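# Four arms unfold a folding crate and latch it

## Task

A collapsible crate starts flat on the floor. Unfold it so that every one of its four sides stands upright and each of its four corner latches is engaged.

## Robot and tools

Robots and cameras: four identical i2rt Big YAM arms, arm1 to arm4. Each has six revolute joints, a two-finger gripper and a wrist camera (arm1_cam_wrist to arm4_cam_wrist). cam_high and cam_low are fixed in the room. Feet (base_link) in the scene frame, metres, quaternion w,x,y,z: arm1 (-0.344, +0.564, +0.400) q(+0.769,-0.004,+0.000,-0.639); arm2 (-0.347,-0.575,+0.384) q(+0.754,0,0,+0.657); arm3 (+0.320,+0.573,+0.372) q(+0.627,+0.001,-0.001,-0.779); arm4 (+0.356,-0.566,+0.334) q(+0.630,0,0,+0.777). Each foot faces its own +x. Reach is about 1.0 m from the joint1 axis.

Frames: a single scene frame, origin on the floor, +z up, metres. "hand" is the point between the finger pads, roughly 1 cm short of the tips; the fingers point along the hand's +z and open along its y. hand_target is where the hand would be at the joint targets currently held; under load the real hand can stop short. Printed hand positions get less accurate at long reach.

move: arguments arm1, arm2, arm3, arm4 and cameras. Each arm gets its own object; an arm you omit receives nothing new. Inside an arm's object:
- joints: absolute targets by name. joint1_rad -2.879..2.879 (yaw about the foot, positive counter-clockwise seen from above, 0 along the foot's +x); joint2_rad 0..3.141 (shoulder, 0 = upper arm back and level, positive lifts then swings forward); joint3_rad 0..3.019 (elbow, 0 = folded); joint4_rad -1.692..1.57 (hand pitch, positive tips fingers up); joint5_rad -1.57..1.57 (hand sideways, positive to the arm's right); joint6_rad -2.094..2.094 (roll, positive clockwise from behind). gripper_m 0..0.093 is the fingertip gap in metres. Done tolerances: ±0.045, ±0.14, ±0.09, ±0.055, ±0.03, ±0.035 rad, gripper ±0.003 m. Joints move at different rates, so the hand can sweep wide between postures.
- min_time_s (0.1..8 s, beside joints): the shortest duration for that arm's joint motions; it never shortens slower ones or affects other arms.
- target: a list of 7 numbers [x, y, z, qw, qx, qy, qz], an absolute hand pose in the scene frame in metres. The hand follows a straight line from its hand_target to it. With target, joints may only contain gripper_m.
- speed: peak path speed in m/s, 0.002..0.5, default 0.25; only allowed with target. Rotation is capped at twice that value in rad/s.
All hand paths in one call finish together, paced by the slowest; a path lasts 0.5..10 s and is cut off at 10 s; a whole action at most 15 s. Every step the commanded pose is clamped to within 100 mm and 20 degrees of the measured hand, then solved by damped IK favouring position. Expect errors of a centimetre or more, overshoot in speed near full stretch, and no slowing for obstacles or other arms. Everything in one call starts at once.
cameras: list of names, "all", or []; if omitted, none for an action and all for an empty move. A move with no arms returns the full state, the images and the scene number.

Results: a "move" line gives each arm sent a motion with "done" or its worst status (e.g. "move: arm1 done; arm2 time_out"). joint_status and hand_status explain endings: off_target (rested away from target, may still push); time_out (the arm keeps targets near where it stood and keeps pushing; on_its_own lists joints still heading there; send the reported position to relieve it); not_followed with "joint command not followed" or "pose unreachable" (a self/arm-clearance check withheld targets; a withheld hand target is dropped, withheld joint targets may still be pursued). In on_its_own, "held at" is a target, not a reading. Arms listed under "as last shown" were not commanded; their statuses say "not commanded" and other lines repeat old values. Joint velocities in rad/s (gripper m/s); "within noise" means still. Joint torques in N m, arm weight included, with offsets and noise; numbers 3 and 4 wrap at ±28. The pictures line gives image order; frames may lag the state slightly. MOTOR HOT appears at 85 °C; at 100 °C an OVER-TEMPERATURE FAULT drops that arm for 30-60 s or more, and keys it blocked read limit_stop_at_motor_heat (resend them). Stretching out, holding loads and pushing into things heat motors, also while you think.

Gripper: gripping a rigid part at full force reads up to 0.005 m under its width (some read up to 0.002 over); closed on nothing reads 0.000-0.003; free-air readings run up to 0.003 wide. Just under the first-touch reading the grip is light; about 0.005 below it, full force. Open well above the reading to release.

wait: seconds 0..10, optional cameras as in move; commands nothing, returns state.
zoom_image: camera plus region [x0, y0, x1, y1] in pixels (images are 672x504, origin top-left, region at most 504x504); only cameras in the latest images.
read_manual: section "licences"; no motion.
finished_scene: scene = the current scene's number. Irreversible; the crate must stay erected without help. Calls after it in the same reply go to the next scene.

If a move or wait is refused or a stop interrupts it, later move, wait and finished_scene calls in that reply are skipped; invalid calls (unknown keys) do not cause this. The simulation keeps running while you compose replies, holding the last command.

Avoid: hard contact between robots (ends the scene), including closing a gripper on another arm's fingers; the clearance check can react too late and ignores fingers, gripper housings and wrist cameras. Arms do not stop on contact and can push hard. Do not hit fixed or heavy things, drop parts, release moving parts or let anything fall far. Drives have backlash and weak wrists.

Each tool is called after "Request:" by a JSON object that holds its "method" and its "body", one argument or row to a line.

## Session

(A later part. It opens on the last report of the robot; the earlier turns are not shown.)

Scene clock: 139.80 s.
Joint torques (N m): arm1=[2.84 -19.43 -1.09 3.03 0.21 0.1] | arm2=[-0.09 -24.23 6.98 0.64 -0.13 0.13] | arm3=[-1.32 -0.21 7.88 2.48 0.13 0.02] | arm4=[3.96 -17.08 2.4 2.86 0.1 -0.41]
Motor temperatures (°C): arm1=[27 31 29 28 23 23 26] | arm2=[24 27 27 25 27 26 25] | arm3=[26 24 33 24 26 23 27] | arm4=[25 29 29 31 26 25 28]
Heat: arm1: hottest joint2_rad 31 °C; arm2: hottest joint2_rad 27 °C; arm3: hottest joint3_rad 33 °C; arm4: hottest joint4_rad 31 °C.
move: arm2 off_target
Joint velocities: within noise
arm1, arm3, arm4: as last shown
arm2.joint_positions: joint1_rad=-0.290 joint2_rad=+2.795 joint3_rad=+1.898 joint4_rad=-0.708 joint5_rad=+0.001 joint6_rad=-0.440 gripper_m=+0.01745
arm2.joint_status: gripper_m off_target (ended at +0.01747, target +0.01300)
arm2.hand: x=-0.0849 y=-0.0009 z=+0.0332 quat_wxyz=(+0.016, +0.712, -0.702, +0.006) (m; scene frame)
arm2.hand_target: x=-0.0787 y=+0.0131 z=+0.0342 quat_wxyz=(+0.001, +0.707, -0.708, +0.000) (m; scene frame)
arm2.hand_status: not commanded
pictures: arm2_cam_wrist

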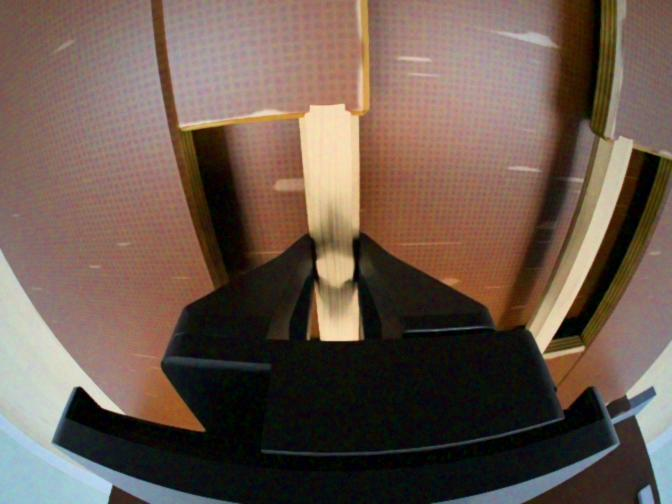

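Request:
{"method": "move", "body": {
  "arm2": {"target":[-0.092,0.013,0.118,-0.1228,0.6964,-0.6964,0.1228],"speed":0.1}
}}

Request:
{"method": "move", "body": {
  "arm2": {"target":[-0.129,0.013,0.180,-0.2418,0.6645,-0.6645,0.2418],"speed":0.12},
  "cameras": ["arm2_cam_wrist","cam_high","cam_low"]
}}

Scene clock: 144.80 s.
Joint torques (N m): arm1=[3.37 -19.49 -1.05 3.15 0.17 0.07] | arm2=[0.67 -27.75 4.15 0.46 0.74 0.32] | arm3=[-0.73 0.38 7.77 2.3 0.13 0.01] | arm4=[3.96 -17.08 2.41 2.86 0.1 -0.41]
Motor temperatures (°C): arm1=[27 31 29 28 23 23 26] | arm2=[24 28 27 25 27 26 25] | arm3=[26 24 33 24 26 23 27] | arm4=[25 29 29 31 26 25 28]
Heat: arm1: hottest joint2_rad 31 °C; arm2: hottest joint2_rad 28 °C; arm3: hottest joint3_rad 33 °C; arm4: hottest joint4_rad 31 °C.
move: arm2 off_target
Joint velocities: within noise
arm1, arm3, arm4: as last shown
arm2.joint_positions: joint1_rad=-0.195 joint2_rad=+2.630 joint3_rad=+1.676 joint4_rad=-0.538 joint5_rad=+0.310 joint6_rad=-0.367 gripper_m=+0.01741
arm2.joint_status: not commanded
arm2.hand: x=-0.0924 y=-0.0013 z=+0.0907 quat_wxyz=(-0.101, +0.706, -0.690, +0.124) (m; scene frame)
arm2.hand_target: x=-0.0904 y=+0.0143 z=+0.1167 quat_wxyz=(-0.123, +0.696, -0.698, +0.119) (m; scene frame)
arm2.hand_status: off_target (0.031 m and 2.8 deg from the pose sent, 0.086 m and 20.8 deg at the start)
pictures: none

Scene clock: 146.83 s.
Joint torques (N m): arm1=[2.67 -19.78 -0.92 3.23 0.18 0.11] | arm2=[0.85 -26.17 4.26 0.51 1.18 0.26] | arm3=[-0.44 0.03 7.86 2.45 0.14 0.01] | arm4=[3.96 -17.08 2.4 2.86 0.1 -0.41]
Motor temperatures (°C): arm1=[27 31 29 28 23 23 26] | arm2=[24 28 26 25 28 26 25] | arm3=[26 24 33 24 26 23 27] | arm4=[25 29 29 31 26 25 28]
Heat: arm1: hottest joint2_rad 31 °C; arm2: hottest joint2_rad 28 °C; arm3: hottest joint3_rad 33 °C; arm4: hottest joint4_rad 31 °C.
move: arm2 off_target
Joint velocities: within noise
arm1.joint_positions: joint1_rad=+0.899 joint2_rad=+2.648 joint3_rad=+0.893 joint4_rad=+1.545 joint5_rad=+1.129 joint6_rad=-1.391 gripper_m=+0.01673
arm1.joint_status: not commanded
arm1.hand: x=-0.0099 y=+0.2076 z=+0.2435 quat_wxyz=(+0.024, -0.014, -0.736, +0.677) (m; scene frame)
arm1.hand_target: x=+0.0055 y=+0.2209 z=+0.2514 quat_wxyz=(+0.002, -0.006, -0.732, +0.681) (m; scene frame)
arm1.hand_status: not commanded
arm2.joint_positions: joint1_rad=-0.059 joint2_rad=+2.515 joint3_rad=+1.542 joint4_rad=-0.492 joint5_rad=+0.668 joint6_rad=-0.251 gripper_m=+0.01737
arm2.joint_status: not commanded
arm2.hand: x=-0.1230 y=-0.0015 z=+0.1571 quat_wxyz=(-0.218, +0.673, -0.661, +0.250) (m; scene frame)
arm2.hand_target: x=-0.1245 y=+0.0114 z=+0.1798 quat_wxyz=(-0.240, +0.663, -0.666, +0.245) (m; scene frame)
arm2.hand_status: off_target (0.028 m and 3.1 deg from the pose sent, 0.098 m and 21.8 deg at the start)
arm3: as last shown
arm4.joint_positions: joint1_rad=+0.930 joint2_rad=+2.490 joint3_rad=+0.875 joint4_rad=+1.525 joint5_rad=+1.165 joint6_rad=-1.481 gripper_m=+0.01665
arm4.joint_status: not commanded
arm4.hand: x=-0.0213 y=-0.2152 z=+0.2459 quat_wxyz=(-0.694, +0.719, -0.013, +0.007) (m; scene frame)
arm4.hand_target: x=-0.0374 y=-0.2231 z=+0.2566 quat_wxyz=(-0.702, +0.712, -0.001, +0.001) (m; scene frame)
arm4.hand_status: not commanded
pictures: arm2_cam_wrist, cam_high, cam_low

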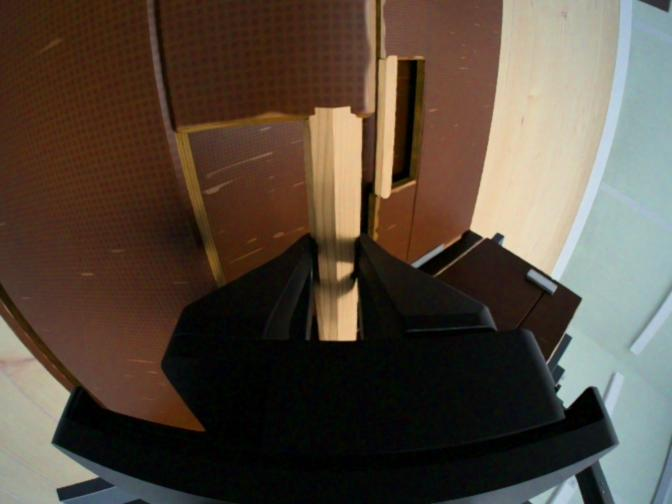

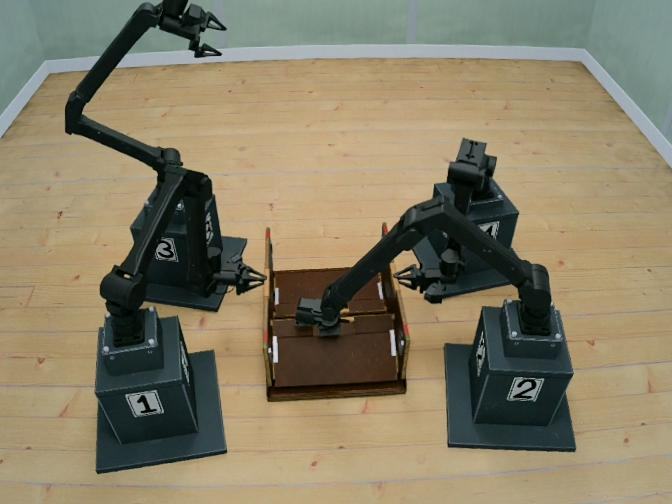

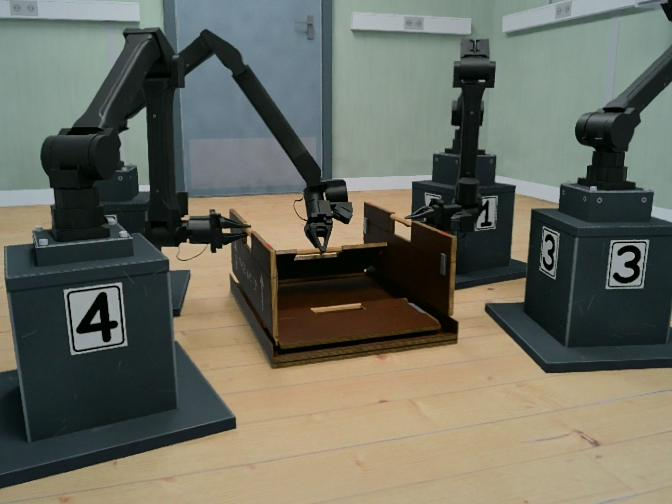

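Request:
{"method": "move", "body": {
  "arm2": {"target":[-0.185,0.013,0.233,-0.3536,0.6124,-0.6124,0.3536],"speed":0.12}
}}

Request:
{"method": "move", "body": {
  "arm2": {"target":[-0.238,0.012,0.252,-0.4305,0.561,-0.561,0.4305],"speed":0.1},
  "cameras": ["arm2_cam_wrist","cam_high","cam_low"]
}}

Scene clock: 150.37 s.
Joint torques (N m): arm1=[3.02 -19.08 -1.02 3.1 0.16 0.12] | arm2=[1.03 -25.17 5.6 -0.27 1 0.19] | arm3=[-0.91 0.32 7.99 2.32 0.13 0.02] | arm4=[3.96 -17.08 2.4 2.86 0.1 -0.41]
Motor temperatures (°C): arm1=[27 31 29 28 23 23 26] | arm2=[24 28 26 25 28 26 25] | arm3=[26 24 33 24 26 23 27] | arm4=[25 29 28 31 26 25 28]
Heat: arm1: hottest joint2_rad 31 °C; arm2: hottest joint2_rad 28 °C; arm3: hottest joint3_rad 33 °C; arm4: hottest joint4_rad 31 °C.
move: arm2 off_target
Joint velocities: within noise
arm1, arm3, arm4: as last shown
arm2.joint_positions: joint1_rad=+0.104 joint2_rad=+2.492 joint3_rad=+1.512 joint4_rad=-0.591 joint5_rad=+1.039 joint6_rad=-0.050 gripper_m=+0.01731
arm2.joint_status: not commanded
arm2.hand: x=-0.1776 y=-0.0031 z=+0.2105 quat_wxyz=(-0.337, +0.619, -0.608, +0.365) (m; scene frame)
arm2.hand_target: x=-0.1837 y=+0.0137 z=+0.2325 quat_wxyz=(-0.354, +0.612, -0.612, +0.355) (m; scene frame)
arm2.hand_status: off_target (0.029 m and 2.5 deg from the pose sent, 0.099 m and 21.5 deg at the start)
pictures: none

Scene clock: 152.83 s.
Joint torques (N m): arm1=[3.6 -18.9 -0.94 3.17 0.19 0.1] | arm2=[0.73 -23.82 6.42 -0.81 1.26 0.12] | arm3=[-1.08 -0.5 7.91 2.51 0.11 0.02] | arm4=[3.96 -17.08 2.4 2.86 0.1 -0.41]
Motor temperatures (°C): arm1=[27 31 29 28 23 23 26] | arm2=[24 28 26 25 28 26 25] | arm3=[26 24 33 24 26 23 27] | arm4=[25 29 28 31 26 25 28]
Heat: arm1: hottest joint2_rad 31 °C; arm2: hottest joint2_rad 28 °C; arm3: hottest joint3_rad 33 °C; arm4: hottest joint4_rad 31 °C.
move: arm2 off_target
Joint velocities: within noise
arm1, arm3, arm4: as last shown
arm2.joint_positions: joint1_rad=+0.228 joint2_rad=+2.575 joint3_rad=+1.642 joint4_rad=-1.019 joint5_rad=+1.275 joint6_rad=+0.366 gripper_m=+0.01732
arm2.joint_status: not commanded
arm2.hand: x=-0.2317 y=-0.0031 z=+0.2386 quat_wxyz=(-0.416, +0.566, -0.561, +0.438) (m; scene frame)
arm2.hand_target: x=-0.2376 y=+0.0129 z=+0.2525 quat_wxyz=(-0.432, +0.559, -0.562, +0.429) (m; scene frame)
arm2.hand_status: off_target (0.021 m and 1.9 deg from the pose sent, 0.075 m and 15.7 deg at the start)
pictures: arm2_cam_wrist, cam_high, cam_low

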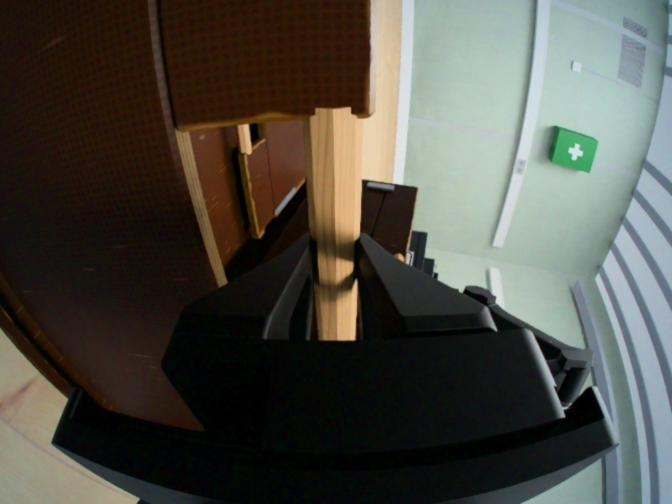

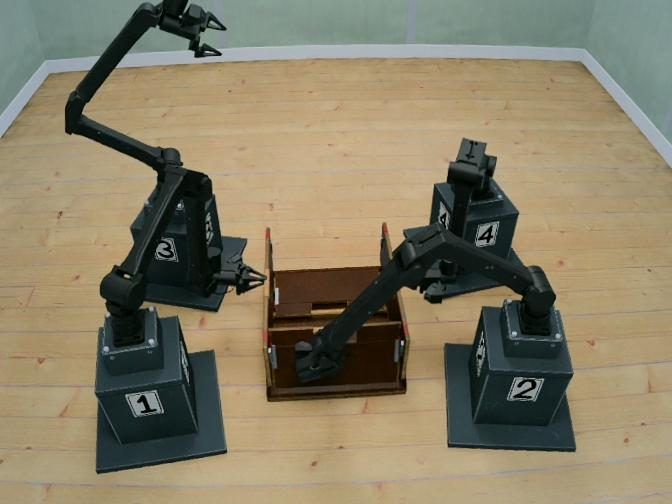

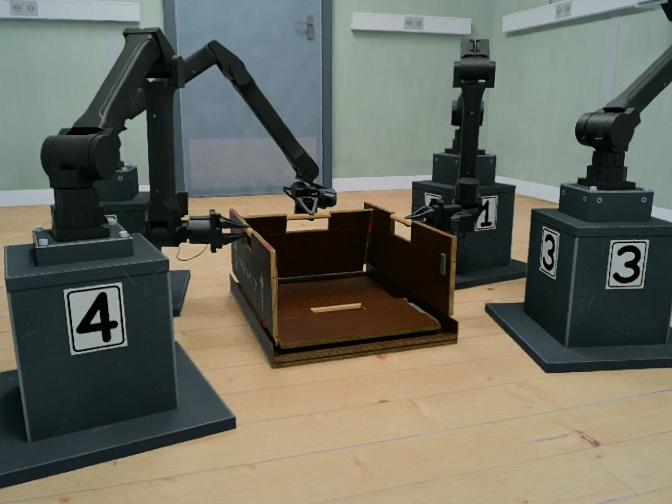

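Request:
{"method": "move", "body": {
  "arm2": {"target":[-0.288,0.012,0.257,-0.4777,0.5213,-0.5213,0.4777],"speed":0.08},
  "cameras": ["arm2_cam_wrist","cam_high","cam_low"]
}}

Request:
{"method": "zoom_image", "body": {
  "camera": "cam_high",
  "region": [240, 220, 420, 410]
}}

Request:
{"method": "zoom_image", "body": {
  "camera": "cam_low",
  "region": [220, 180, 480, 375]
}}

Scene clock: 155.90 s.
Joint torques (N m): arm1=[3.31 -19.9 -1.02 3.11 0.18 0.11] | arm2=[-0.03 -23.71 3.81 -0.03 0.32 -0.12] | arm3=[-0.38 -0.03 7.82 2.36 0.1 0.03] | arm4=[3.96 -17.08 2.4 2.86 0.1 -0.42]
Motor temperatures (°C): arm1=[27 31 29 28 23 23 26] | arm2=[24 29 26 25 28 26 25] | arm3=[26 24 33 24 26 23 27] | arm4=[25 29 28 31 26 25 28]
Heat: arm1: hottest joint2_rad 31 °C; arm2: hottest joint2_rad 29 °C; arm3: hottest joint3_rad 33 °C; arm4: hottest joint4_rad 31 °C.
move: arm2 not_followed
Joint velocities: within noise
arm1, arm4: as last shown
arm2.joint_positions: joint1_rad=+0.262 joint2_rad=+2.631 joint3_rad=+1.714 joint4_rad=-1.239 joint5_rad=+1.340 joint6_rad=+0.570 gripper_m=+0.01731
arm2.joint_status: not commanded
arm2.on_its_own: joint4_rad is held at -1.229, not at its first target -1.038; joint5_rad is held at +1.333, not at its first target +1.290; joint6_rad is held at +0.545, not at its first target +0.377
arm2.hand: x=-0.2476 y=-0.0033 z=+0.2425 quat_wxyz=(-0.443, +0.552, -0.539, +0.457) (m; scene frame)
arm2.hand_target: x=-0.2483 y=-0.0029 z=+0.2434 quat_wxyz=(-0.440, +0.555, -0.539, +0.456) (m; scene frame)
arm2.hand_status: not_followed (0.046 m and 6.2 deg from the pose sent, 0.061 m and 10.8 deg at the start)
arm3.joint_positions: joint1_rad=+0.368 joint2_rad=+0.623 joint3_rad=+1.401 joint4_rad=-1.238 joint5_rad=-0.070 joint6_rad=+0.635 gripper_m=+0.09396
arm3.joint_status: not commanded
arm3.hand: x=+0.3681 y=+0.3300 z=+0.9365 quat_wxyz=(-0.499, -0.717, -0.455, +0.173) (m; scene frame)
arm3.hand_target: x=+0.3677 y=+0.3328 z=+0.9460 quat_wxyz=(-0.508, -0.712, -0.452, +0.176) (m; scene frame)
arm3.hand_status: not commanded
pictures: arm2_cam_wrist, cam_high, cam_low
pose unreachable (arm2 arm): on one or more control steps of this call this arm could not follow its commanded pose, so it was not sent that pose on those steps. On the call's last step it was still not sent that pose. It may still have moved: this result reports where it is.
cause: moving toward the commanded pose would bring two parts of the arm too close to each other (its wrist (the part past joint 4) and its wrist camera, 1 mm apart when it was first held).

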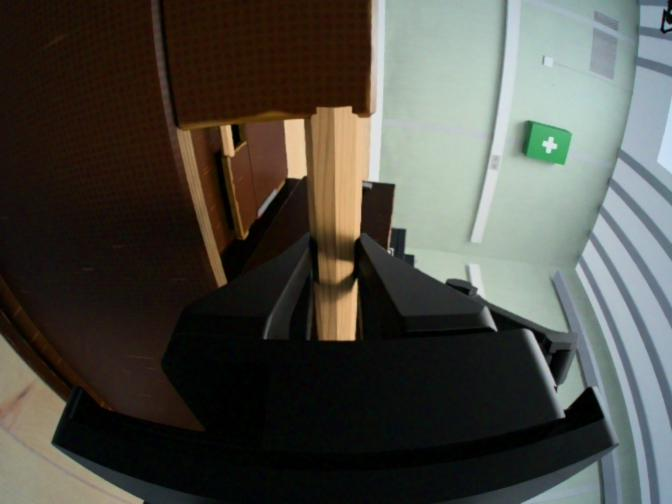

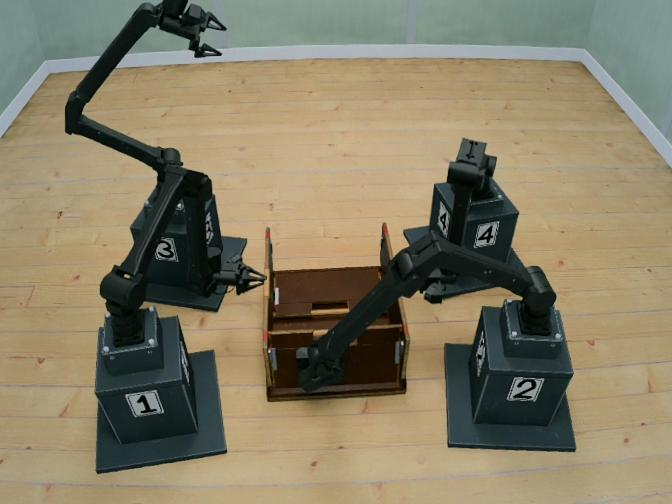

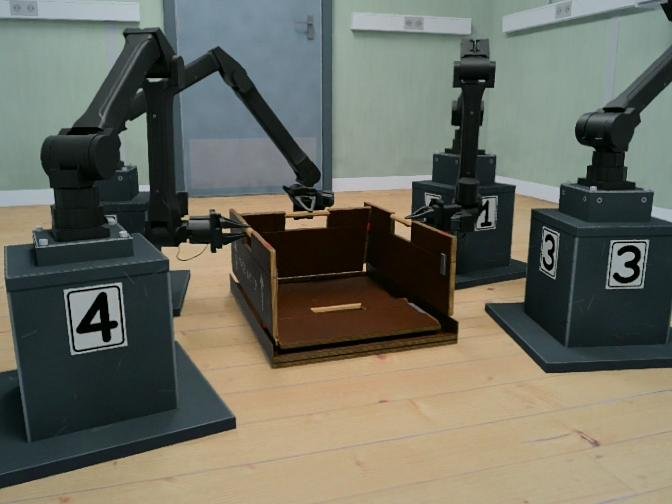

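Scaled by 2.653 from the camera's 672x504 image, which has a finer 960x720 frame.

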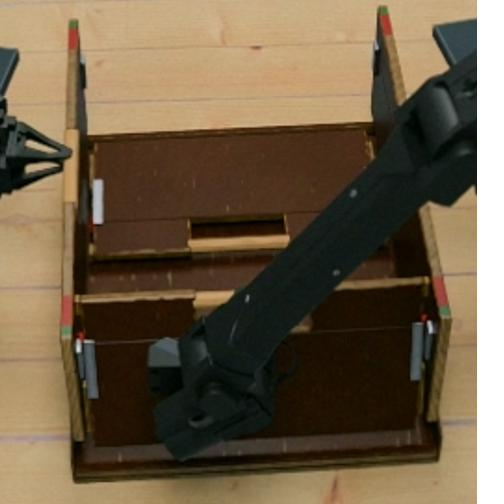

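Scaled by 1.938 from the camera's 672x504 image, which has a finer 960x720 frame.

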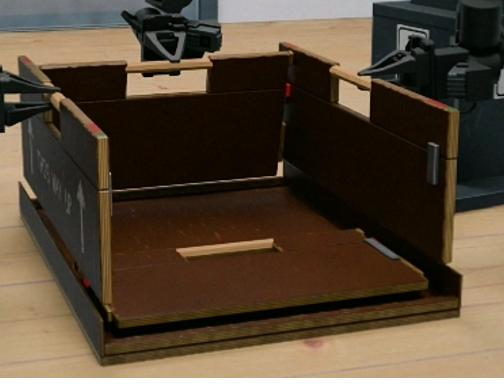

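Request:
{"method": "move", "body": {
  "arm2": {"joints":{"gripper_m":0.03}}
}}

Request:
{"method": "move", "body": {
  "arm2": {"target":[-0.29,0.012,0.258,-0.397,0.585,-0.585,0.397],"speed":0.06},
  "cameras": ["arm2_cam_wrist","cam_high","cam_low"]
}}

Request:
{"method": "zoom_image", "body": {
  "camera": "cam_high",
  "region": [240, 220, 420, 410]
}}

Request:
{"method": "zoom_image", "body": {
  "camera": "cam_low",
  "region": [220, 180, 480, 375]
}}

Scene clock: 158.43 s.
Joint torques (N m): arm1=[3.19 -19.72 -1.01 3.1 0.18 0.12] | arm2=[-0.21 -23.59 4.14 -0.05 0.43 -0.04] | arm3=[-0.73 0.03 7.92 2.17 0.1 0] | arm4=[3.96 -17.08 2.4 2.86 0.1 -0.41]
Motor temperatures (°C): arm1=[27 31 29 28 23 23 26] | arm2=[24 29 26 25 28 26 25] | arm3=[26 24 33 24 26 23 27] | arm4=[25 29 28 31 26 25 28]
Heat: arm1: hottest joint2_rad 31 °C; arm2: hottest joint2_rad 29 °C; arm3: hottest joint3_rad 33 °C; arm4: hottest joint4_rad 31 °C.
move: arm2 done
Joint velocities: within noise
arm1, arm3, arm4: as last shown
arm2.joint_positions: joint1_rad=+0.268 joint2_rad=+2.631 joint3_rad=+1.708 joint4_rad=-1.237 joint5_rad=+1.337 joint6_rad=+0.556 gripper_m=+0.02984
arm2.joint_status: all done
arm2.on_its_own: joint4_rad is held at -1.229, not at its first target -1.038; joint5_rad is held at +1.333, not at its first target +1.290; joint6_rad is held at +0.545, not at its first target +0.377
arm2.hand: x=-0.2509 y=-0.0053 z=+0.2410 quat_wxyz=(-0.439, +0.558, -0.533, +0.460) (m; scene frame)
arm2.hand_target: x=-0.2518 y=-0.0025 z=+0.2431 quat_wxyz=(-0.439, +0.558, -0.535, +0.456) (m; scene frame)
arm2.hand_status: not commanded
pictures: none

Scene clock: 160.63 s.
Joint torques (N m): arm1=[3.55 -19.14 -1.02 3.06 0.17 0.11] | arm2=[0.79 -26.52 4.37 0.1 0.43 -0.03] | arm3=[-0.56 0.15 7.76 2.39 0.11 0.02] | arm4=[3.96 -17.08 2.4 2.86 0.1 -0.41]
Motor temperatures (°C): arm1=[27 31 29 28 23 23 26] | arm2=[24 29 26 25 28 26 25] | arm3=[26 24 33 24 26 23 27] | arm4=[25 29 28 31 26 25 28]
Heat: arm1: hottest joint2_rad 31 °C; arm2: hottest joint2_rad 29 °C; arm3: hottest joint3_rad 33 °C; arm4: hottest joint4_rad 31 °C.
move: arm2 off_target
Joint velocities: within noise
arm1, arm3, arm4: as last shown
arm2.joint_positions: joint1_rad=+0.313 joint2_rad=+2.575 joint3_rad=+1.694 joint4_rad=-1.156 joint5_rad=+1.159 joint6_rad=+0.459 gripper_m=+0.02989
arm2.joint_status: not commanded
arm2.hand: x=-0.2868 y=+0.0009 z=+0.2382 quat_wxyz=(-0.389, +0.590, -0.575, +0.412) (m; scene frame)
arm2.hand_target: x=-0.2924 y=+0.0122 z=+0.2573 quat_wxyz=(-0.398, +0.587, -0.583, +0.397) (m; scene frame)
arm2.hand_status: off_target (0.023 m and 2.3 deg from the pose sent, 0.046 m and 10.9 deg at the start)
pictures: arm2_cam_wrist, cam_high, cam_low

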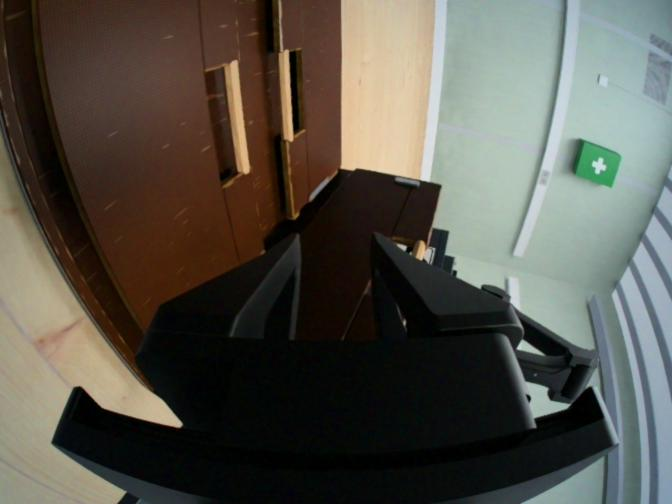

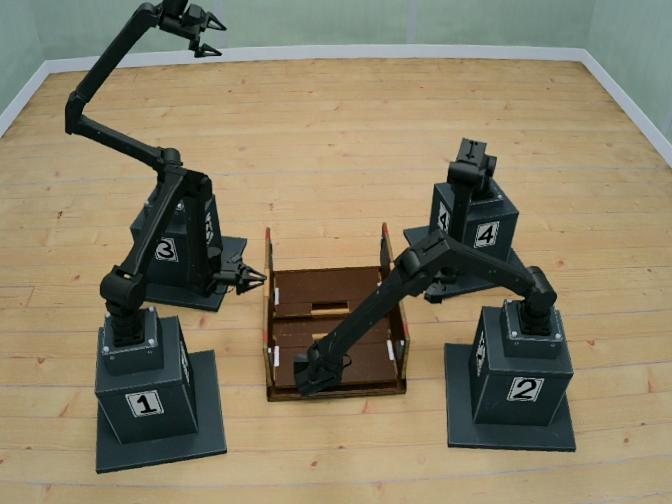

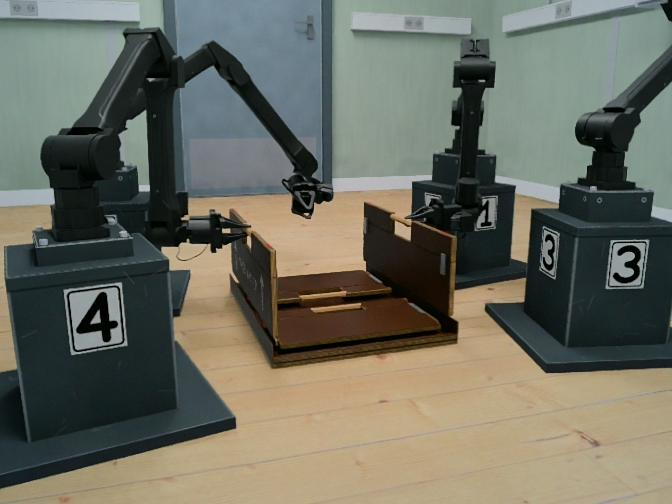

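Scaled by 2.653 from the camera's 672x504 image, which has a finer 960x720 frame.

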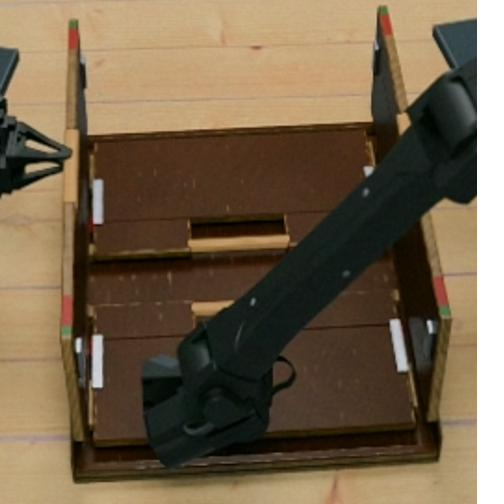

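Scaled by 1.938 from the camera's 672x504 image, which has a finer 960x720 frame.

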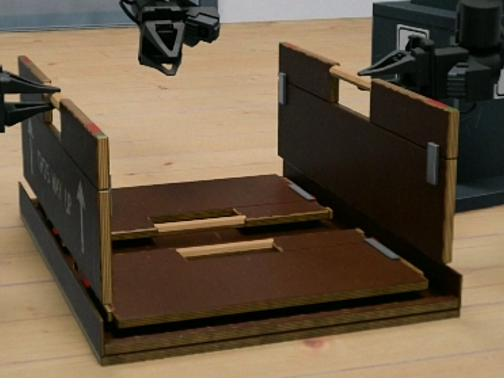

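Request:
{"method": "move", "body": {
  "arm2": {"target":[-0.077,0.010,0.12,-0.183,0.683,-0.683,-0.183],"speed":0.2,"joints":{"gripper_m":0.046}},
  "cameras": ["arm2_cam_wrist"]
}}

Scene clock: 173.10 s.
Joint torques (N m): arm1=[3.31 -19.43 -1.1 3.07 0.18 0.12] | arm2=[0.67 -21.01 5.79 0.54 -0.31 -0.13] | arm3=[-0.56 -0.09 7.84 2.37 0.12 -0.02] | arm4=[3.9 -17.08 2.4 2.88 0.1 -0.41]
Motor temperatures (°C): arm1=[27 31 29 28 23 23 26] | arm2=[24 29 26 25 28 26 25] | arm3=[26 24 33 24 26 23 27] | arm4=[25 30 28 31 26 25 28]
Heat: arm1: hottest joint2_rad 31 °C; arm2: hottest joint2_rad 29 °C; arm3: hottest joint3_rad 33 °C; arm4: hottest joint4_rad 31 °C.
move: arm2 off_target
Joint velocities: within noise
arm1, arm3, arm4: as last shown
arm2.joint_positions: joint1_rad=-0.364 joint2_rad=+2.501 joint3_rad=+1.355 joint4_rad=+0.036 joint5_rad=-0.236 joint6_rad=-0.418 gripper_m=+0.04587
arm2.joint_status: all done
arm2.hand: x=-0.0788 y=-0.0013 z=+0.1210 quat_wxyz=(-0.179, +0.675, -0.693, -0.181) (m; scene frame)
arm2.hand_target: x=-0.0771 y=+0.0075 z=+0.1200 quat_wxyz=(-0.182, +0.679, -0.687, -0.183) (m; scene frame)
arm2.hand_status: off_target (0.012 m and 1.5 deg from the pose sent, 0.241 m and 75.4 deg at the start)
pictures: arm2_cam_wrist

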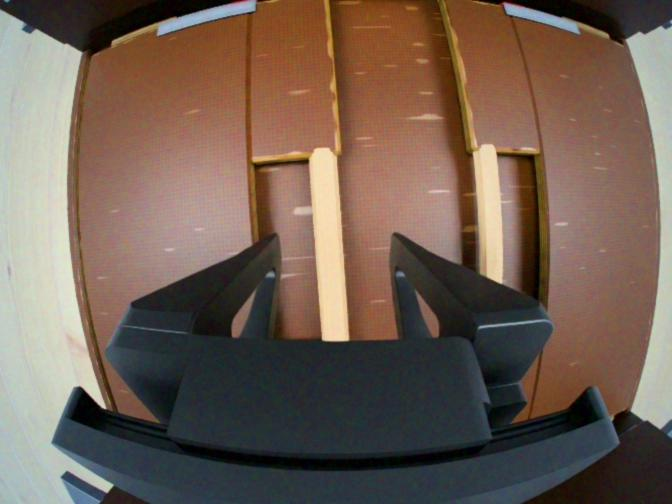

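Request:
{"method": "move", "body": {
  "arm2": {"target":[-0.082,0.010,0.06,-0.183,0.683,-0.683,-0.183],"speed":0.1}
}}

Request:
{"method": "move", "body": {
  "arm2": {"target":[-0.083,0.010,0.034,-0.183,0.683,-0.683,-0.183],"speed":0.06},
  "cameras": ["arm2_cam_wrist"]
}}

Request:
{"method": "move", "body": {
  "arm2": {"joints":{"gripper_m":0.012}},
  "cameras": ["arm2_cam_wrist"]
}}

Scene clock: 176.40 s.
Joint torques (N m): arm1=[3.19 -19.55 -0.88 3.18 0.17 0.14] | arm2=[0.67 -21.89 5.14 1.54 -0.2 -0.13] | arm3=[-0.62 0.21 7.8 2.39 0.11 -0.02] | arm4=[3.96 -17.08 2.4 2.86 0.1 -0.42]
Motor temperatures (°C): arm1=[27 31 29 28 23 23 26] | arm2=[24 29 26 25 28 26 25] | arm3=[26 24 33 24 26 23 27] | arm4=[25 30 28 31 26 25 28]
Heat: arm1: hottest joint2_rad 31 °C; arm2: hottest joint2_rad 29 °C; arm3: hottest joint3_rad 33 °C; arm4: hottest joint4_rad 31 °C.
move: arm2 off_target
Joint velocities: within noise
arm1, arm3, arm4: as last shown
arm2.joint_positions: joint1_rad=-0.361 joint2_rad=+2.650 joint3_rad=+1.438 joint4_rad=+0.076 joint5_rad=-0.236 joint6_rad=-0.421 gripper_m=+0.04587
arm2.joint_status: not commanded
arm2.hand: x=-0.0840 y=-0.0069 z=+0.0557 quat_wxyz=(-0.167, +0.678, -0.694, -0.177) (m; scene frame)
arm2.hand_target: x=-0.0819 y=+0.0085 z=+0.0600 quat_wxyz=(-0.183, +0.683, -0.684, -0.183) (m; scene frame)
arm2.hand_status: off_target (0.018 m and 2.4 deg from the pose sent, 0.062 m and 1.5 deg at the start)
pictures: none

Scene clock: 177.73 s.
Joint torques (N m): arm1=[2.96 -19.49 -0.98 3.04 0.2 0.1] | arm2=[0.67 -21.95 5 1.59 -0.19 -0.12] | arm3=[-0.62 -0.44 7.87 2.29 0.16 -0.03] | arm4=[3.9 -17.08 2.4 2.86 0.1 -0.41]
Motor temperatures (°C): arm1=[27 31 29 28 23 23 26] | arm2=[24 29 26 25 28 26 25] | arm3=[26 24 33 24 26 23 27] | arm4=[25 30 28 31 26 25 28]
Heat: arm1: hottest joint2_rad 31 °C; arm2: hottest joint2_rad 29 °C; arm3: hottest joint3_rad 33 °C; arm4: hottest joint4_rad 31 °C.
move: arm2 off_target
Joint velocities: within noise
arm1.joint_positions: joint1_rad=+0.899 joint2_rad=+2.648 joint3_rad=+0.893 joint4_rad=+1.545 joint5_rad=+1.129 joint6_rad=-1.391 gripper_m=+0.01673
arm1.joint_status: not commanded
arm1.hand: x=-0.0099 y=+0.2076 z=+0.2435 quat_wxyz=(+0.024, -0.014, -0.736, +0.677) (m; scene frame)
arm1.hand_target: x=+0.0055 y=+0.2209 z=+0.2514 quat_wxyz=(+0.002, -0.006, -0.732, +0.681) (m; scene frame)
arm1.hand_status: not commanded
arm2.joint_positions: joint1_rad=-0.361 joint2_rad=+2.713 joint3_rad=+1.484 joint4_rad=+0.094 joint5_rad=-0.236 joint6_rad=-0.421 gripper_m=+0.04587
arm2.joint_status: not commanded
arm2.hand: x=-0.0835 y=-0.0060 z=+0.0305 quat_wxyz=(-0.167, +0.678, -0.694, -0.177) (m; scene frame)
arm2.hand_target: x=-0.0815 y=+0.0090 z=+0.0342 quat_wxyz=(-0.183, +0.682, -0.684, -0.183) (m; scene frame)
arm2.hand_status: off_target (0.016 m and 2.3 deg from the pose sent, 0.028 m and 2.4 deg at the start)
arm3: as last shown
arm4.joint_positions: joint1_rad=+0.930 joint2_rad=+2.490 joint3_rad=+0.875 joint4_rad=+1.525 joint5_rad=+1.165 joint6_rad=-1.481 gripper_m=+0.01665
arm4.joint_status: not commanded
arm4.hand: x=-0.0213 y=-0.2152 z=+0.2459 quat_wxyz=(-0.694, +0.719, -0.013, +0.007) (m; scene frame)
arm4.hand_target: x=-0.0374 y=-0.2231 z=+0.2566 quat_wxyz=(-0.702, +0.712, -0.001, +0.001) (m; scene frame)
arm4.hand_status: not commanded
pictures: arm2_cam_wrist

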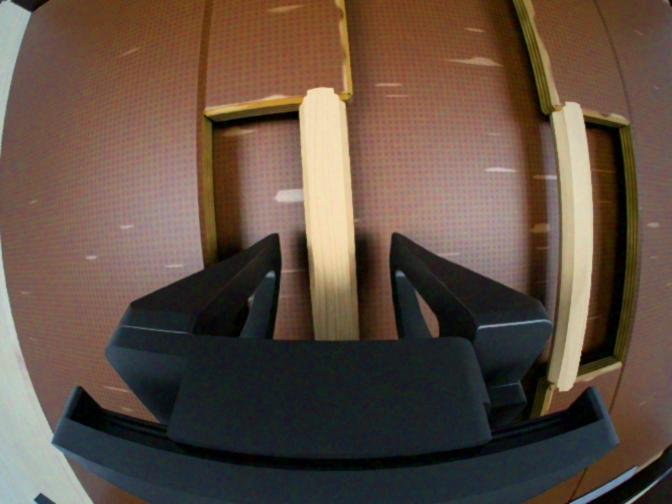

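Scene clock: 178.50 s.
Joint torques (N m): arm1=[3.14 -19.31 -0.96 3.02 0.15 0.16] | arm2=[0.73 -22.01 5.01 1.58 -0.06 0.1] | arm3=[-0.67 0.32 7.88 2.3 0.12 -0.01] | arm4=[3.96 -17.08 2.4 2.86 0.1 -0.41]
Motor temperatures (°C): arm1=[27 31 29 28 23 23 26] | arm2=[24 29 26 25 28 26 25] | arm3=[26 24 33 24 26 23 27] | arm4=[25 30 28 31 26 25 28]
Heat: arm1: hottest joint2_rad 31 °C; arm2: hottest joint2_rad 29 °C; arm3: hottest joint3_rad 33 °C; arm4: hottest joint4_rad 31 °C.
move: arm2 off_target
Joint velocities: within noise
arm1, arm3, arm4: as last shown
arm2.joint_positions: joint1_rad=-0.362 joint2_rad=+2.713 joint3_rad=+1.484 joint4_rad=+0.094 joint5_rad=-0.246 joint6_rad=-0.449 gripper_m=+0.01743
arm2.joint_status: gripper_m off_target (ended at +0.01746, target +0.01200)
arm2.hand: x=-0.0843 y=-0.0057 z=+0.0309 quat_wxyz=(-0.168, +0.687, -0.683, -0.180) (m; scene frame)
arm2.hand_target: x=-0.0818 y=+0.0091 z=+0.0345 quat_wxyz=(-0.183, +0.685, -0.681, -0.185) (m; scene frame)
arm2.hand_status: not commanded
pictures: arm2_cam_wrist

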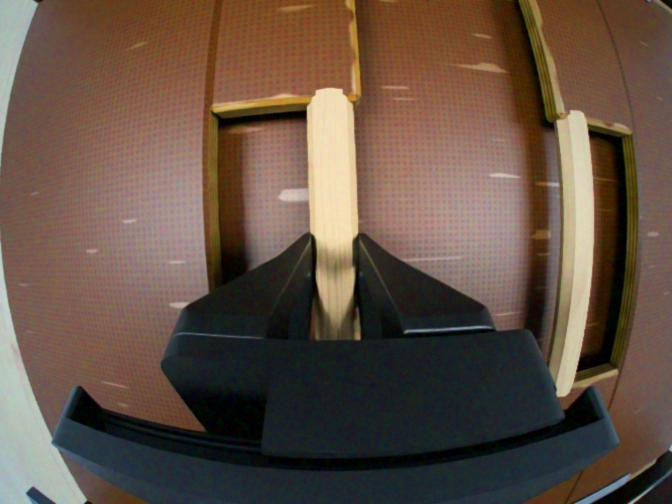

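Request:
{"method": "move", "body": {
  "arm2": {"target":[-0.092,0.010,0.118,-0.2988,0.7044,-0.6408,-0.0616],"speed":0.12}
}}

Request:
{"method": "move", "body": {
  "arm2": {"target":[-0.129,0.010,0.187,-0.4056,0.7044,-0.5792,0.0616],"speed":0.12}
}}

Request:
{"method": "move", "body": {
  "arm2": {"target":[-0.185,0.010,0.233,-0.5,0.683,-0.5,0.183],"speed":0.12}
}}

Request:
{"method": "move", "body": {
  "arm2": {"target":[-0.241,0.010,0.254,-0.561,0.6533,-0.4305,0.2706],"speed":0.12}
}}

Request:
{"method": "move", "body": {
  "arm2": {"target":[-0.298,0.010,0.259,-0.612,0.612,-0.354,0.354],"speed":0.08},
  "cameras": ["arm2_cam_wrist","cam_high","cam_low"]
}}

Request:
{"method": "zoom_image", "body": {
  "camera": "cam_high",
  "region": [240, 220, 420, 410]
}}

Request:
{"method": "zoom_image", "body": {
  "camera": "cam_low",
  "region": [220, 180, 480, 375]
}}

Scene clock: 183.47 s.
Joint torques (N m): arm1=[2.78 -19.19 -0.98 3.14 0.17 0.09] | arm2=[0.97 -24.76 2.91 1.72 0.7 0.03] | arm3=[-0.44 0.21 7.83 2.35 0.12 0] | arm4=[3.9 -17.08 2.41 2.86 0.1 -0.41]
Motor temperatures (°C): arm1=[27 31 29 28 23 23 26] | arm2=[24 29 26 25 28 26 25] | arm3=[26 24 33 24 26 23 27] | arm4=[25 30 28 31 26 25 28]
Heat: arm1: hottest joint2_rad 31 °C; arm2: hottest joint2_rad 29 °C; arm3: hottest joint3_rad 33 °C; arm4: hottest joint4_rad 31 °C.
move: arm2 off_target
Joint velocities: within noise
arm1, arm3, arm4: as last shown
arm2.joint_positions: joint1_rad=-0.263 joint2_rad=+2.561 joint3_rad=+1.294 joint4_rad=+0.260 joint5_rad=+0.070 joint6_rad=-0.513 gripper_m=+0.01739
arm2.joint_status: not commanded
arm2.hand: x=-0.0932 y=-0.0064 z=+0.0922 quat_wxyz=(-0.274, +0.710, -0.646, -0.058) (m; scene frame)
arm2.hand_target: x=-0.0912 y=+0.0104 z=+0.1170 quat_wxyz=(-0.298, +0.705, -0.640, -0.061) (m; scene frame)
arm2.hand_status: off_target (0.031 m and 3.0 deg from the pose sent, 0.089 m and 20.9 deg at the start)
pictures: none

Scene clock: 185.50 s.
Joint torques (N m): arm1=[3.02 -19.25 -0.96 3.22 0.16 0.13] | arm2=[1.14 -23.53 3.15 1.89 0.86 -0.11] | arm3=[-0.91 0.03 7.75 2.3 0.13 -0.03] | arm4=[3.96 -17.08 2.4 2.86 0.11 -0.41]
Motor temperatures (°C): arm1=[27 31 29 28 23 23 26] | arm2=[24 29 26 25 28 26 25] | arm3=[26 24 33 24 26 23 27] | arm4=[25 30 28 31 26 25 28]
Heat: arm1: hottest joint2_rad 31 °C; arm2: hottest joint2_rad 29 °C; arm3: hottest joint3_rad 33 °C; arm4: hottest joint4_rad 31 °C.
move: arm2 off_target
Joint velocities: within noise
arm1, arm4: as last shown
arm2.joint_positions: joint1_rad=-0.115 joint2_rad=+2.441 joint3_rad=+1.139 joint4_rad=+0.420 joint5_rad=+0.424 joint6_rad=-0.598 gripper_m=+0.01735
arm2.joint_status: not commanded
arm2.hand: x=-0.1263 y=-0.0077 z=+0.1591 quat_wxyz=(-0.379, +0.712, -0.587, +0.069) (m; scene frame)
arm2.hand_target: x=-0.1275 y=+0.0102 z=+0.1862 quat_wxyz=(-0.405, +0.705, -0.579, +0.064) (m; scene frame)
arm2.hand_status: off_target (0.033 m and 3.4 deg from the pose sent, 0.103 m and 21.8 deg at the start)
arm3.joint_positions: joint1_rad=+0.368 joint2_rad=+0.623 joint3_rad=+1.401 joint4_rad=-1.238 joint5_rad=-0.070 joint6_rad=+0.635 gripper_m=+0.09396
arm3.joint_status: not commanded
arm3.hand: x=+0.3681 y=+0.3300 z=+0.9365 quat_wxyz=(-0.499, -0.717, -0.455, +0.173) (m; scene frame)
arm3.hand_target: x=+0.3677 y=+0.3328 z=+0.9460 quat_wxyz=(-0.508, -0.712, -0.452, +0.176) (m; scene frame)
arm3.hand_status: not commanded
pictures: none

Scene clock: 187.57 s.
Joint torques (N m): arm1=[3.25 -19.6 -1.25 3.21 0.19 0.12] | arm2=[1.14 -22.12 3.71 2.14 0.66 -0.21] | arm3=[-0.26 0.09 7.72 2.39 0.11 0.02] | arm4=[3.9 -17.08 2.4 2.86 0.1 -0.41]
Motor temperatures (°C): arm1=[27 31 29 28 23 23 26] | arm2=[24 30 26 25 28 26 25] | arm3=[26 24 33 24 26 23 27] | arm4=[25 30 28 31 26 25 28]
Heat: arm1: hottest joint2_rad 31 °C; arm2: hottest joint2_rad 30 °C; arm3: hottest joint3_rad 33 °C; arm4: hottest joint4_rad 31 °C.
move: arm2 off_target
Joint velocities: within noise
arm1, arm3, arm4: as last shown
arm2.joint_positions: joint1_rad=+0.060 joint2_rad=+2.421 joint3_rad=+1.065 joint4_rad=+0.614 joint5_rad=+0.794 joint6_rad=-0.739 gripper_m=+0.01730
arm2.joint_status: not commanded
arm2.hand: x=-0.1781 y=-0.0090 z=+0.2080 quat_wxyz=(-0.476, +0.690, -0.510, +0.192) (m; scene frame)
arm2.hand_target: x=-0.1840 y=+0.0106 z=+0.2324 quat_wxyz=(-0.500, +0.681, -0.503, +0.183) (m; scene frame)
arm2.hand_status: off_target (0.032 m and 3.2 deg from the pose sent, 0.096 m and 21.8 deg at the start)
pictures: none

Scene clock: 189.57 s.
Joint torques (N m): arm1=[2.9 -18.84 -1.13 3.03 0.17 0.1] | arm2=[0.85 -20.72 4.52 2.36 0.45 -0.5] | arm3=[-1.03 -0.26 7.84 2.33 0.1 -0.03] | arm4=[3.96 -17.08 2.4 2.86 0.1 -0.41]
Motor temperatures (°C): arm1=[27 31 29 28 23 23 26] | arm2=[24 30 26 25 28 26 25] | arm3=[26 24 33 24 26 23 27] | arm4=[25 30 27 31 26 25 28]
Heat: arm1: hottest joint2_rad 31 °C; arm2: hottest joint2_rad 30 °C; arm3: hottest joint3_rad 33 °C; arm4: hottest joint4_rad 31 °C.
move: arm2 off_target
Joint velocities: within noise
arm1, arm3, arm4: as last shown
arm2.joint_positions: joint1_rad=+0.205 joint2_rad=+2.473 joint3_rad=+1.058 joint4_rad=+0.861 joint5_rad=+1.059 joint6_rad=-0.966 gripper_m=+0.01729
arm2.joint_status: not commanded
arm2.hand: x=-0.2330 y=-0.0103 z=+0.2349 quat_wxyz=(-0.543, +0.662, -0.436, +0.278) (m; scene frame)
arm2.hand_target: x=-0.2399 y=+0.0106 z=+0.2546 quat_wxyz=(-0.561, +0.653, -0.431, +0.271) (m; scene frame)
arm2.hand_status: off_target (0.029 m and 2.6 deg from the pose sent, 0.080 m and 16.7 deg at the start)
pictures: none

Scene clock: 192.43 s.
Joint torques (N m): arm1=[3.02 -19.49 -1.01 3.1 0.14 0.11] | arm2=[1.2 -21.07 4.55 2.03 -0.41 -0.59] | arm3=[-0.73 -0.09 7.71 2.39 0.11 -0.02] | arm4=[3.96 -17.08 2.39 2.86 0.1 -0.41]
Motor temperatures (°C): arm1=[27 31 29 28 23 23 26] | arm2=[24 30 26 25 28 26 25] | arm3=[26 24 33 24 26 23 27] | arm4=[25 30 27 31 26 25 28]
Heat: arm1: hottest joint2_rad 31 °C; arm2: hottest joint2_rad 30 °C; arm3: hottest joint3_rad 33 °C; arm4: hottest joint4_rad 31 °C.
move: arm2 off_target
Joint velocities: within noise
arm1.joint_positions: joint1_rad=+0.901 joint2_rad=+2.648 joint3_rad=+0.891 joint4_rad=+1.546 joint5_rad=+1.129 joint6_rad=-1.391 gripper_m=+0.01673
arm1.joint_status: not commanded
arm1.hand: x=-0.0099 y=+0.2084 z=+0.2436 quat_wxyz=(+0.024, -0.013, -0.736, +0.677) (m; scene frame)
arm1.hand_target: x=+0.0047 y=+0.2208 z=+0.2513 quat_wxyz=(+0.002, -0.005, -0.732, +0.681) (m; scene frame)
arm1.hand_status: not commanded
arm2.joint_positions: joint1_rad=+0.325 joint2_rad=+2.648 joint3_rad=+1.154 joint4_rad=+1.420 joint5_rad=+1.269 joint6_rad=-1.515 gripper_m=+0.01728
arm2.joint_status: not commanded
arm2.hand: x=-0.2846 y=-0.0111 z=+0.2440 quat_wxyz=(-0.597, +0.615, -0.363, +0.365) (m; scene frame)
arm2.hand_target: x=-0.2973 y=+0.0096 z=+0.2609 quat_wxyz=(-0.611, +0.611, -0.356, +0.356) (m; scene frame)
arm2.hand_status: off_target (0.029 m and 2.4 deg from the pose sent, 0.072 m and 16.2 deg at the start)
arm3, arm4: as last shown
pictures: arm2_cam_wrist, cam_high, cam_low

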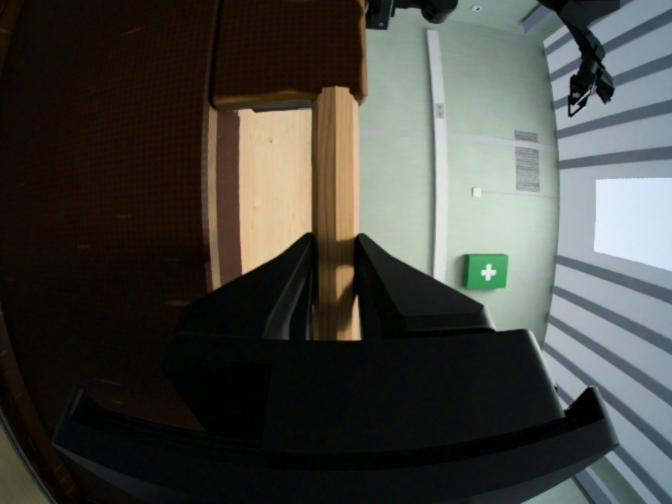

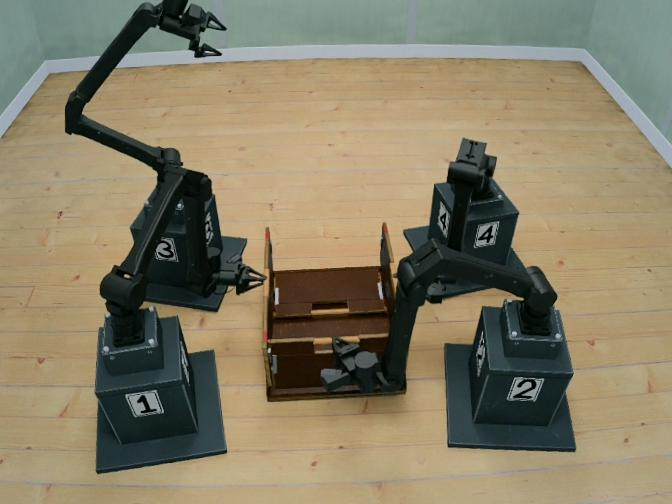

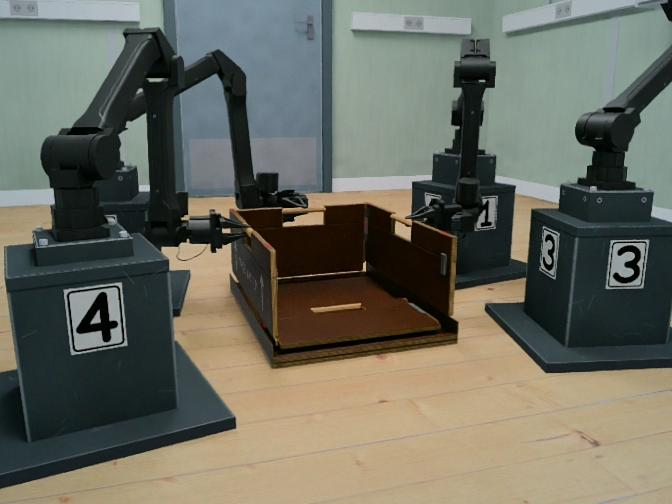

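Scaled by 2.653 from the camera's 672x504 image, which has a finer 960x720 frame.

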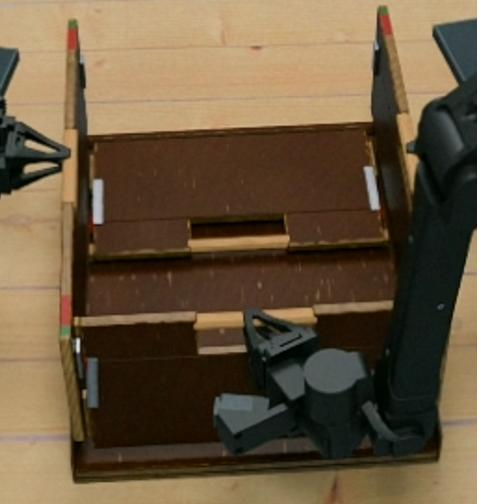

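Scaled by 1.938 from the camera's 672x504 image, which has a finer 960x720 frame.

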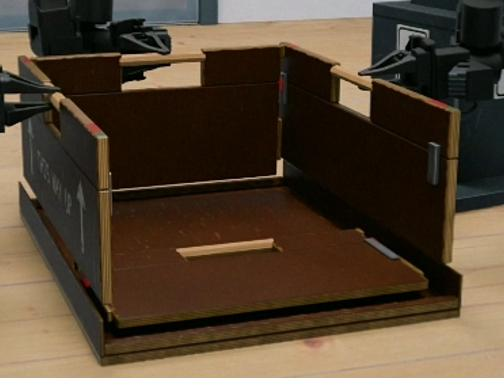

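Request:
{"method": "move", "body": {
  "arm2": {"target":[-0.325,0.010,0.259,-0.612,0.612,-0.354,0.354],"speed":0.06},
  "cameras": ["cam_high","cam_low"]
}}

Request:
{"method": "zoom_image", "body": {
  "camera": "cam_high",
  "region": [240, 220, 420, 410]
}}

Request:
{"method": "zoom_image", "body": {
  "camera": "cam_low",
  "region": [220, 180, 480, 375]
}}

Scene clock: 194.70 s.
Joint torques (N m): arm1=[3.14 -18.73 -1.14 3 0.17 0.13] | arm2=[3.02 -21.25 4.57 1.33 -0.31 -0.32] | arm3=[-0.15 -0.26 7.87 2.26 0.11 0.01] | arm4=[3.96 -17.08 2.4 2.86 0.1 -0.41]
Motor temperatures (°C): arm1=[27 31 29 28 23 23 26] | arm2=[24 29 26 25 28 26 25] | arm3=[26 24 33 24 26 23 27] | arm4=[25 30 27 31 26 25 28]
Heat: arm1: hottest joint2_rad 31 °C; arm2: hottest joint2_rad 29 °C; arm3: hottest joint3_rad 33 °C; arm4: hottest joint4_rad 31 °C.
move: arm2 off_target
Joint velocities: within noise
arm1.joint_positions: joint1_rad=+0.901 joint2_rad=+2.648 joint3_rad=+0.891 joint4_rad=+1.546 joint5_rad=+1.131 joint6_rad=-1.391 gripper_m=+0.01673
arm1.joint_status: not commanded
arm1.hand: x=-0.0102 y=+0.2084 z=+0.2437 quat_wxyz=(+0.024, -0.014, -0.736, +0.677) (m; scene frame)
arm1.hand_target: x=+0.0045 y=+0.2208 z=+0.2513 quat_wxyz=(+0.003, -0.006, -0.732, +0.681) (m; scene frame)
arm1.hand_status: not commanded
arm2.joint_positions: joint1_rad=+0.356 joint2_rad=+2.653 joint3_rad=+1.168 joint4_rad=+1.421 joint5_rad=+1.312 joint6_rad=-1.529 gripper_m=+0.01728
arm2.joint_status: not commanded
arm2.hand: x=-0.2993 y=-0.0120 z=+0.2444 quat_wxyz=(-0.596, +0.612, -0.364, +0.370) (m; scene frame)
arm2.hand_target: x=-0.3243 y=+0.0086 z=+0.2593 quat_wxyz=(-0.612, +0.612, -0.355, +0.354) (m; scene frame)
arm2.hand_status: off_target (0.037 m and 2.9 deg from the pose sent, 0.048 m and 2.4 deg at the start)
arm3, arm4: as last shown
arm4.hand_target: x=-0.0374 y=-0.2231 z=+0.2567 quat_wxyz=(-0.702, +0.712, -0.002, +0.001) (m; scene frame)
pictures: cam_high, cam_low

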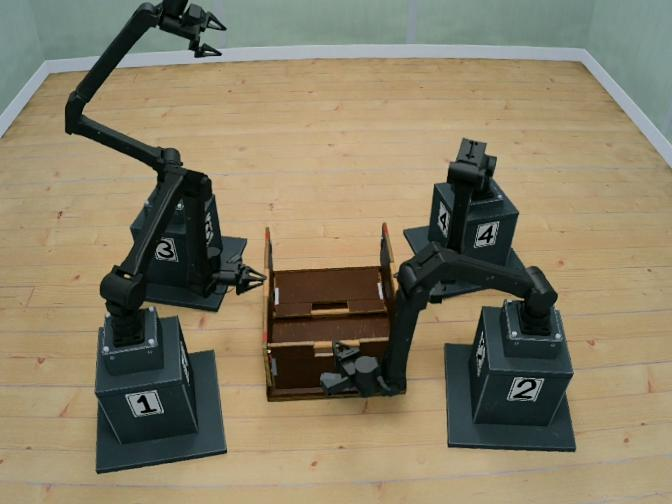

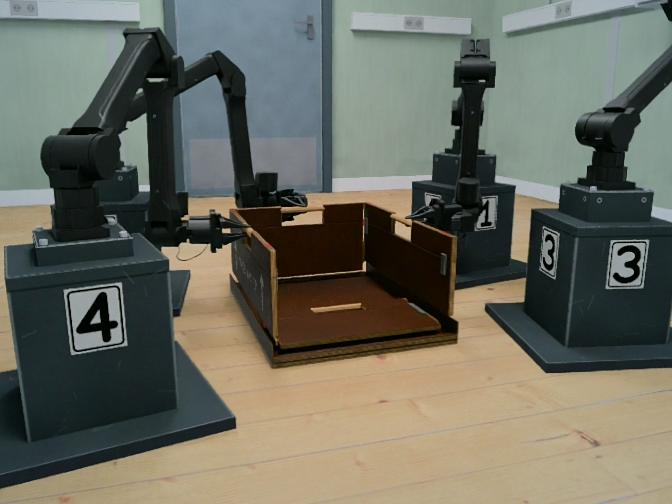

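Scaled by 2.653 from the camera's 672x504 image, which has a finer 960x720 frame.

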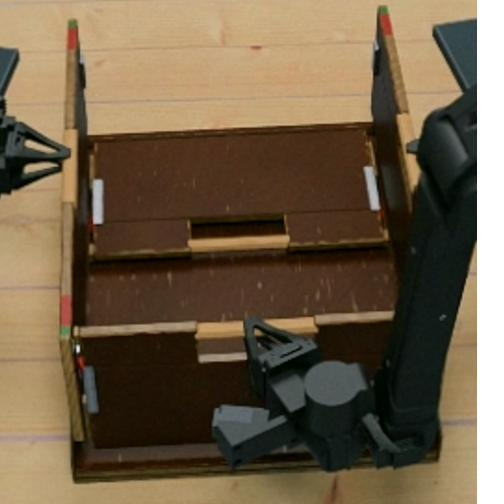

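Scaled by 1.938 from the camera's 672x504 image, which has a finer 960x720 frame.

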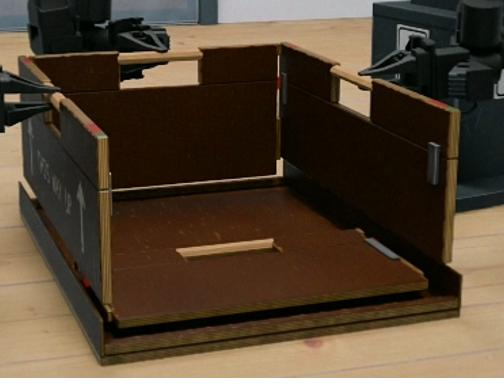

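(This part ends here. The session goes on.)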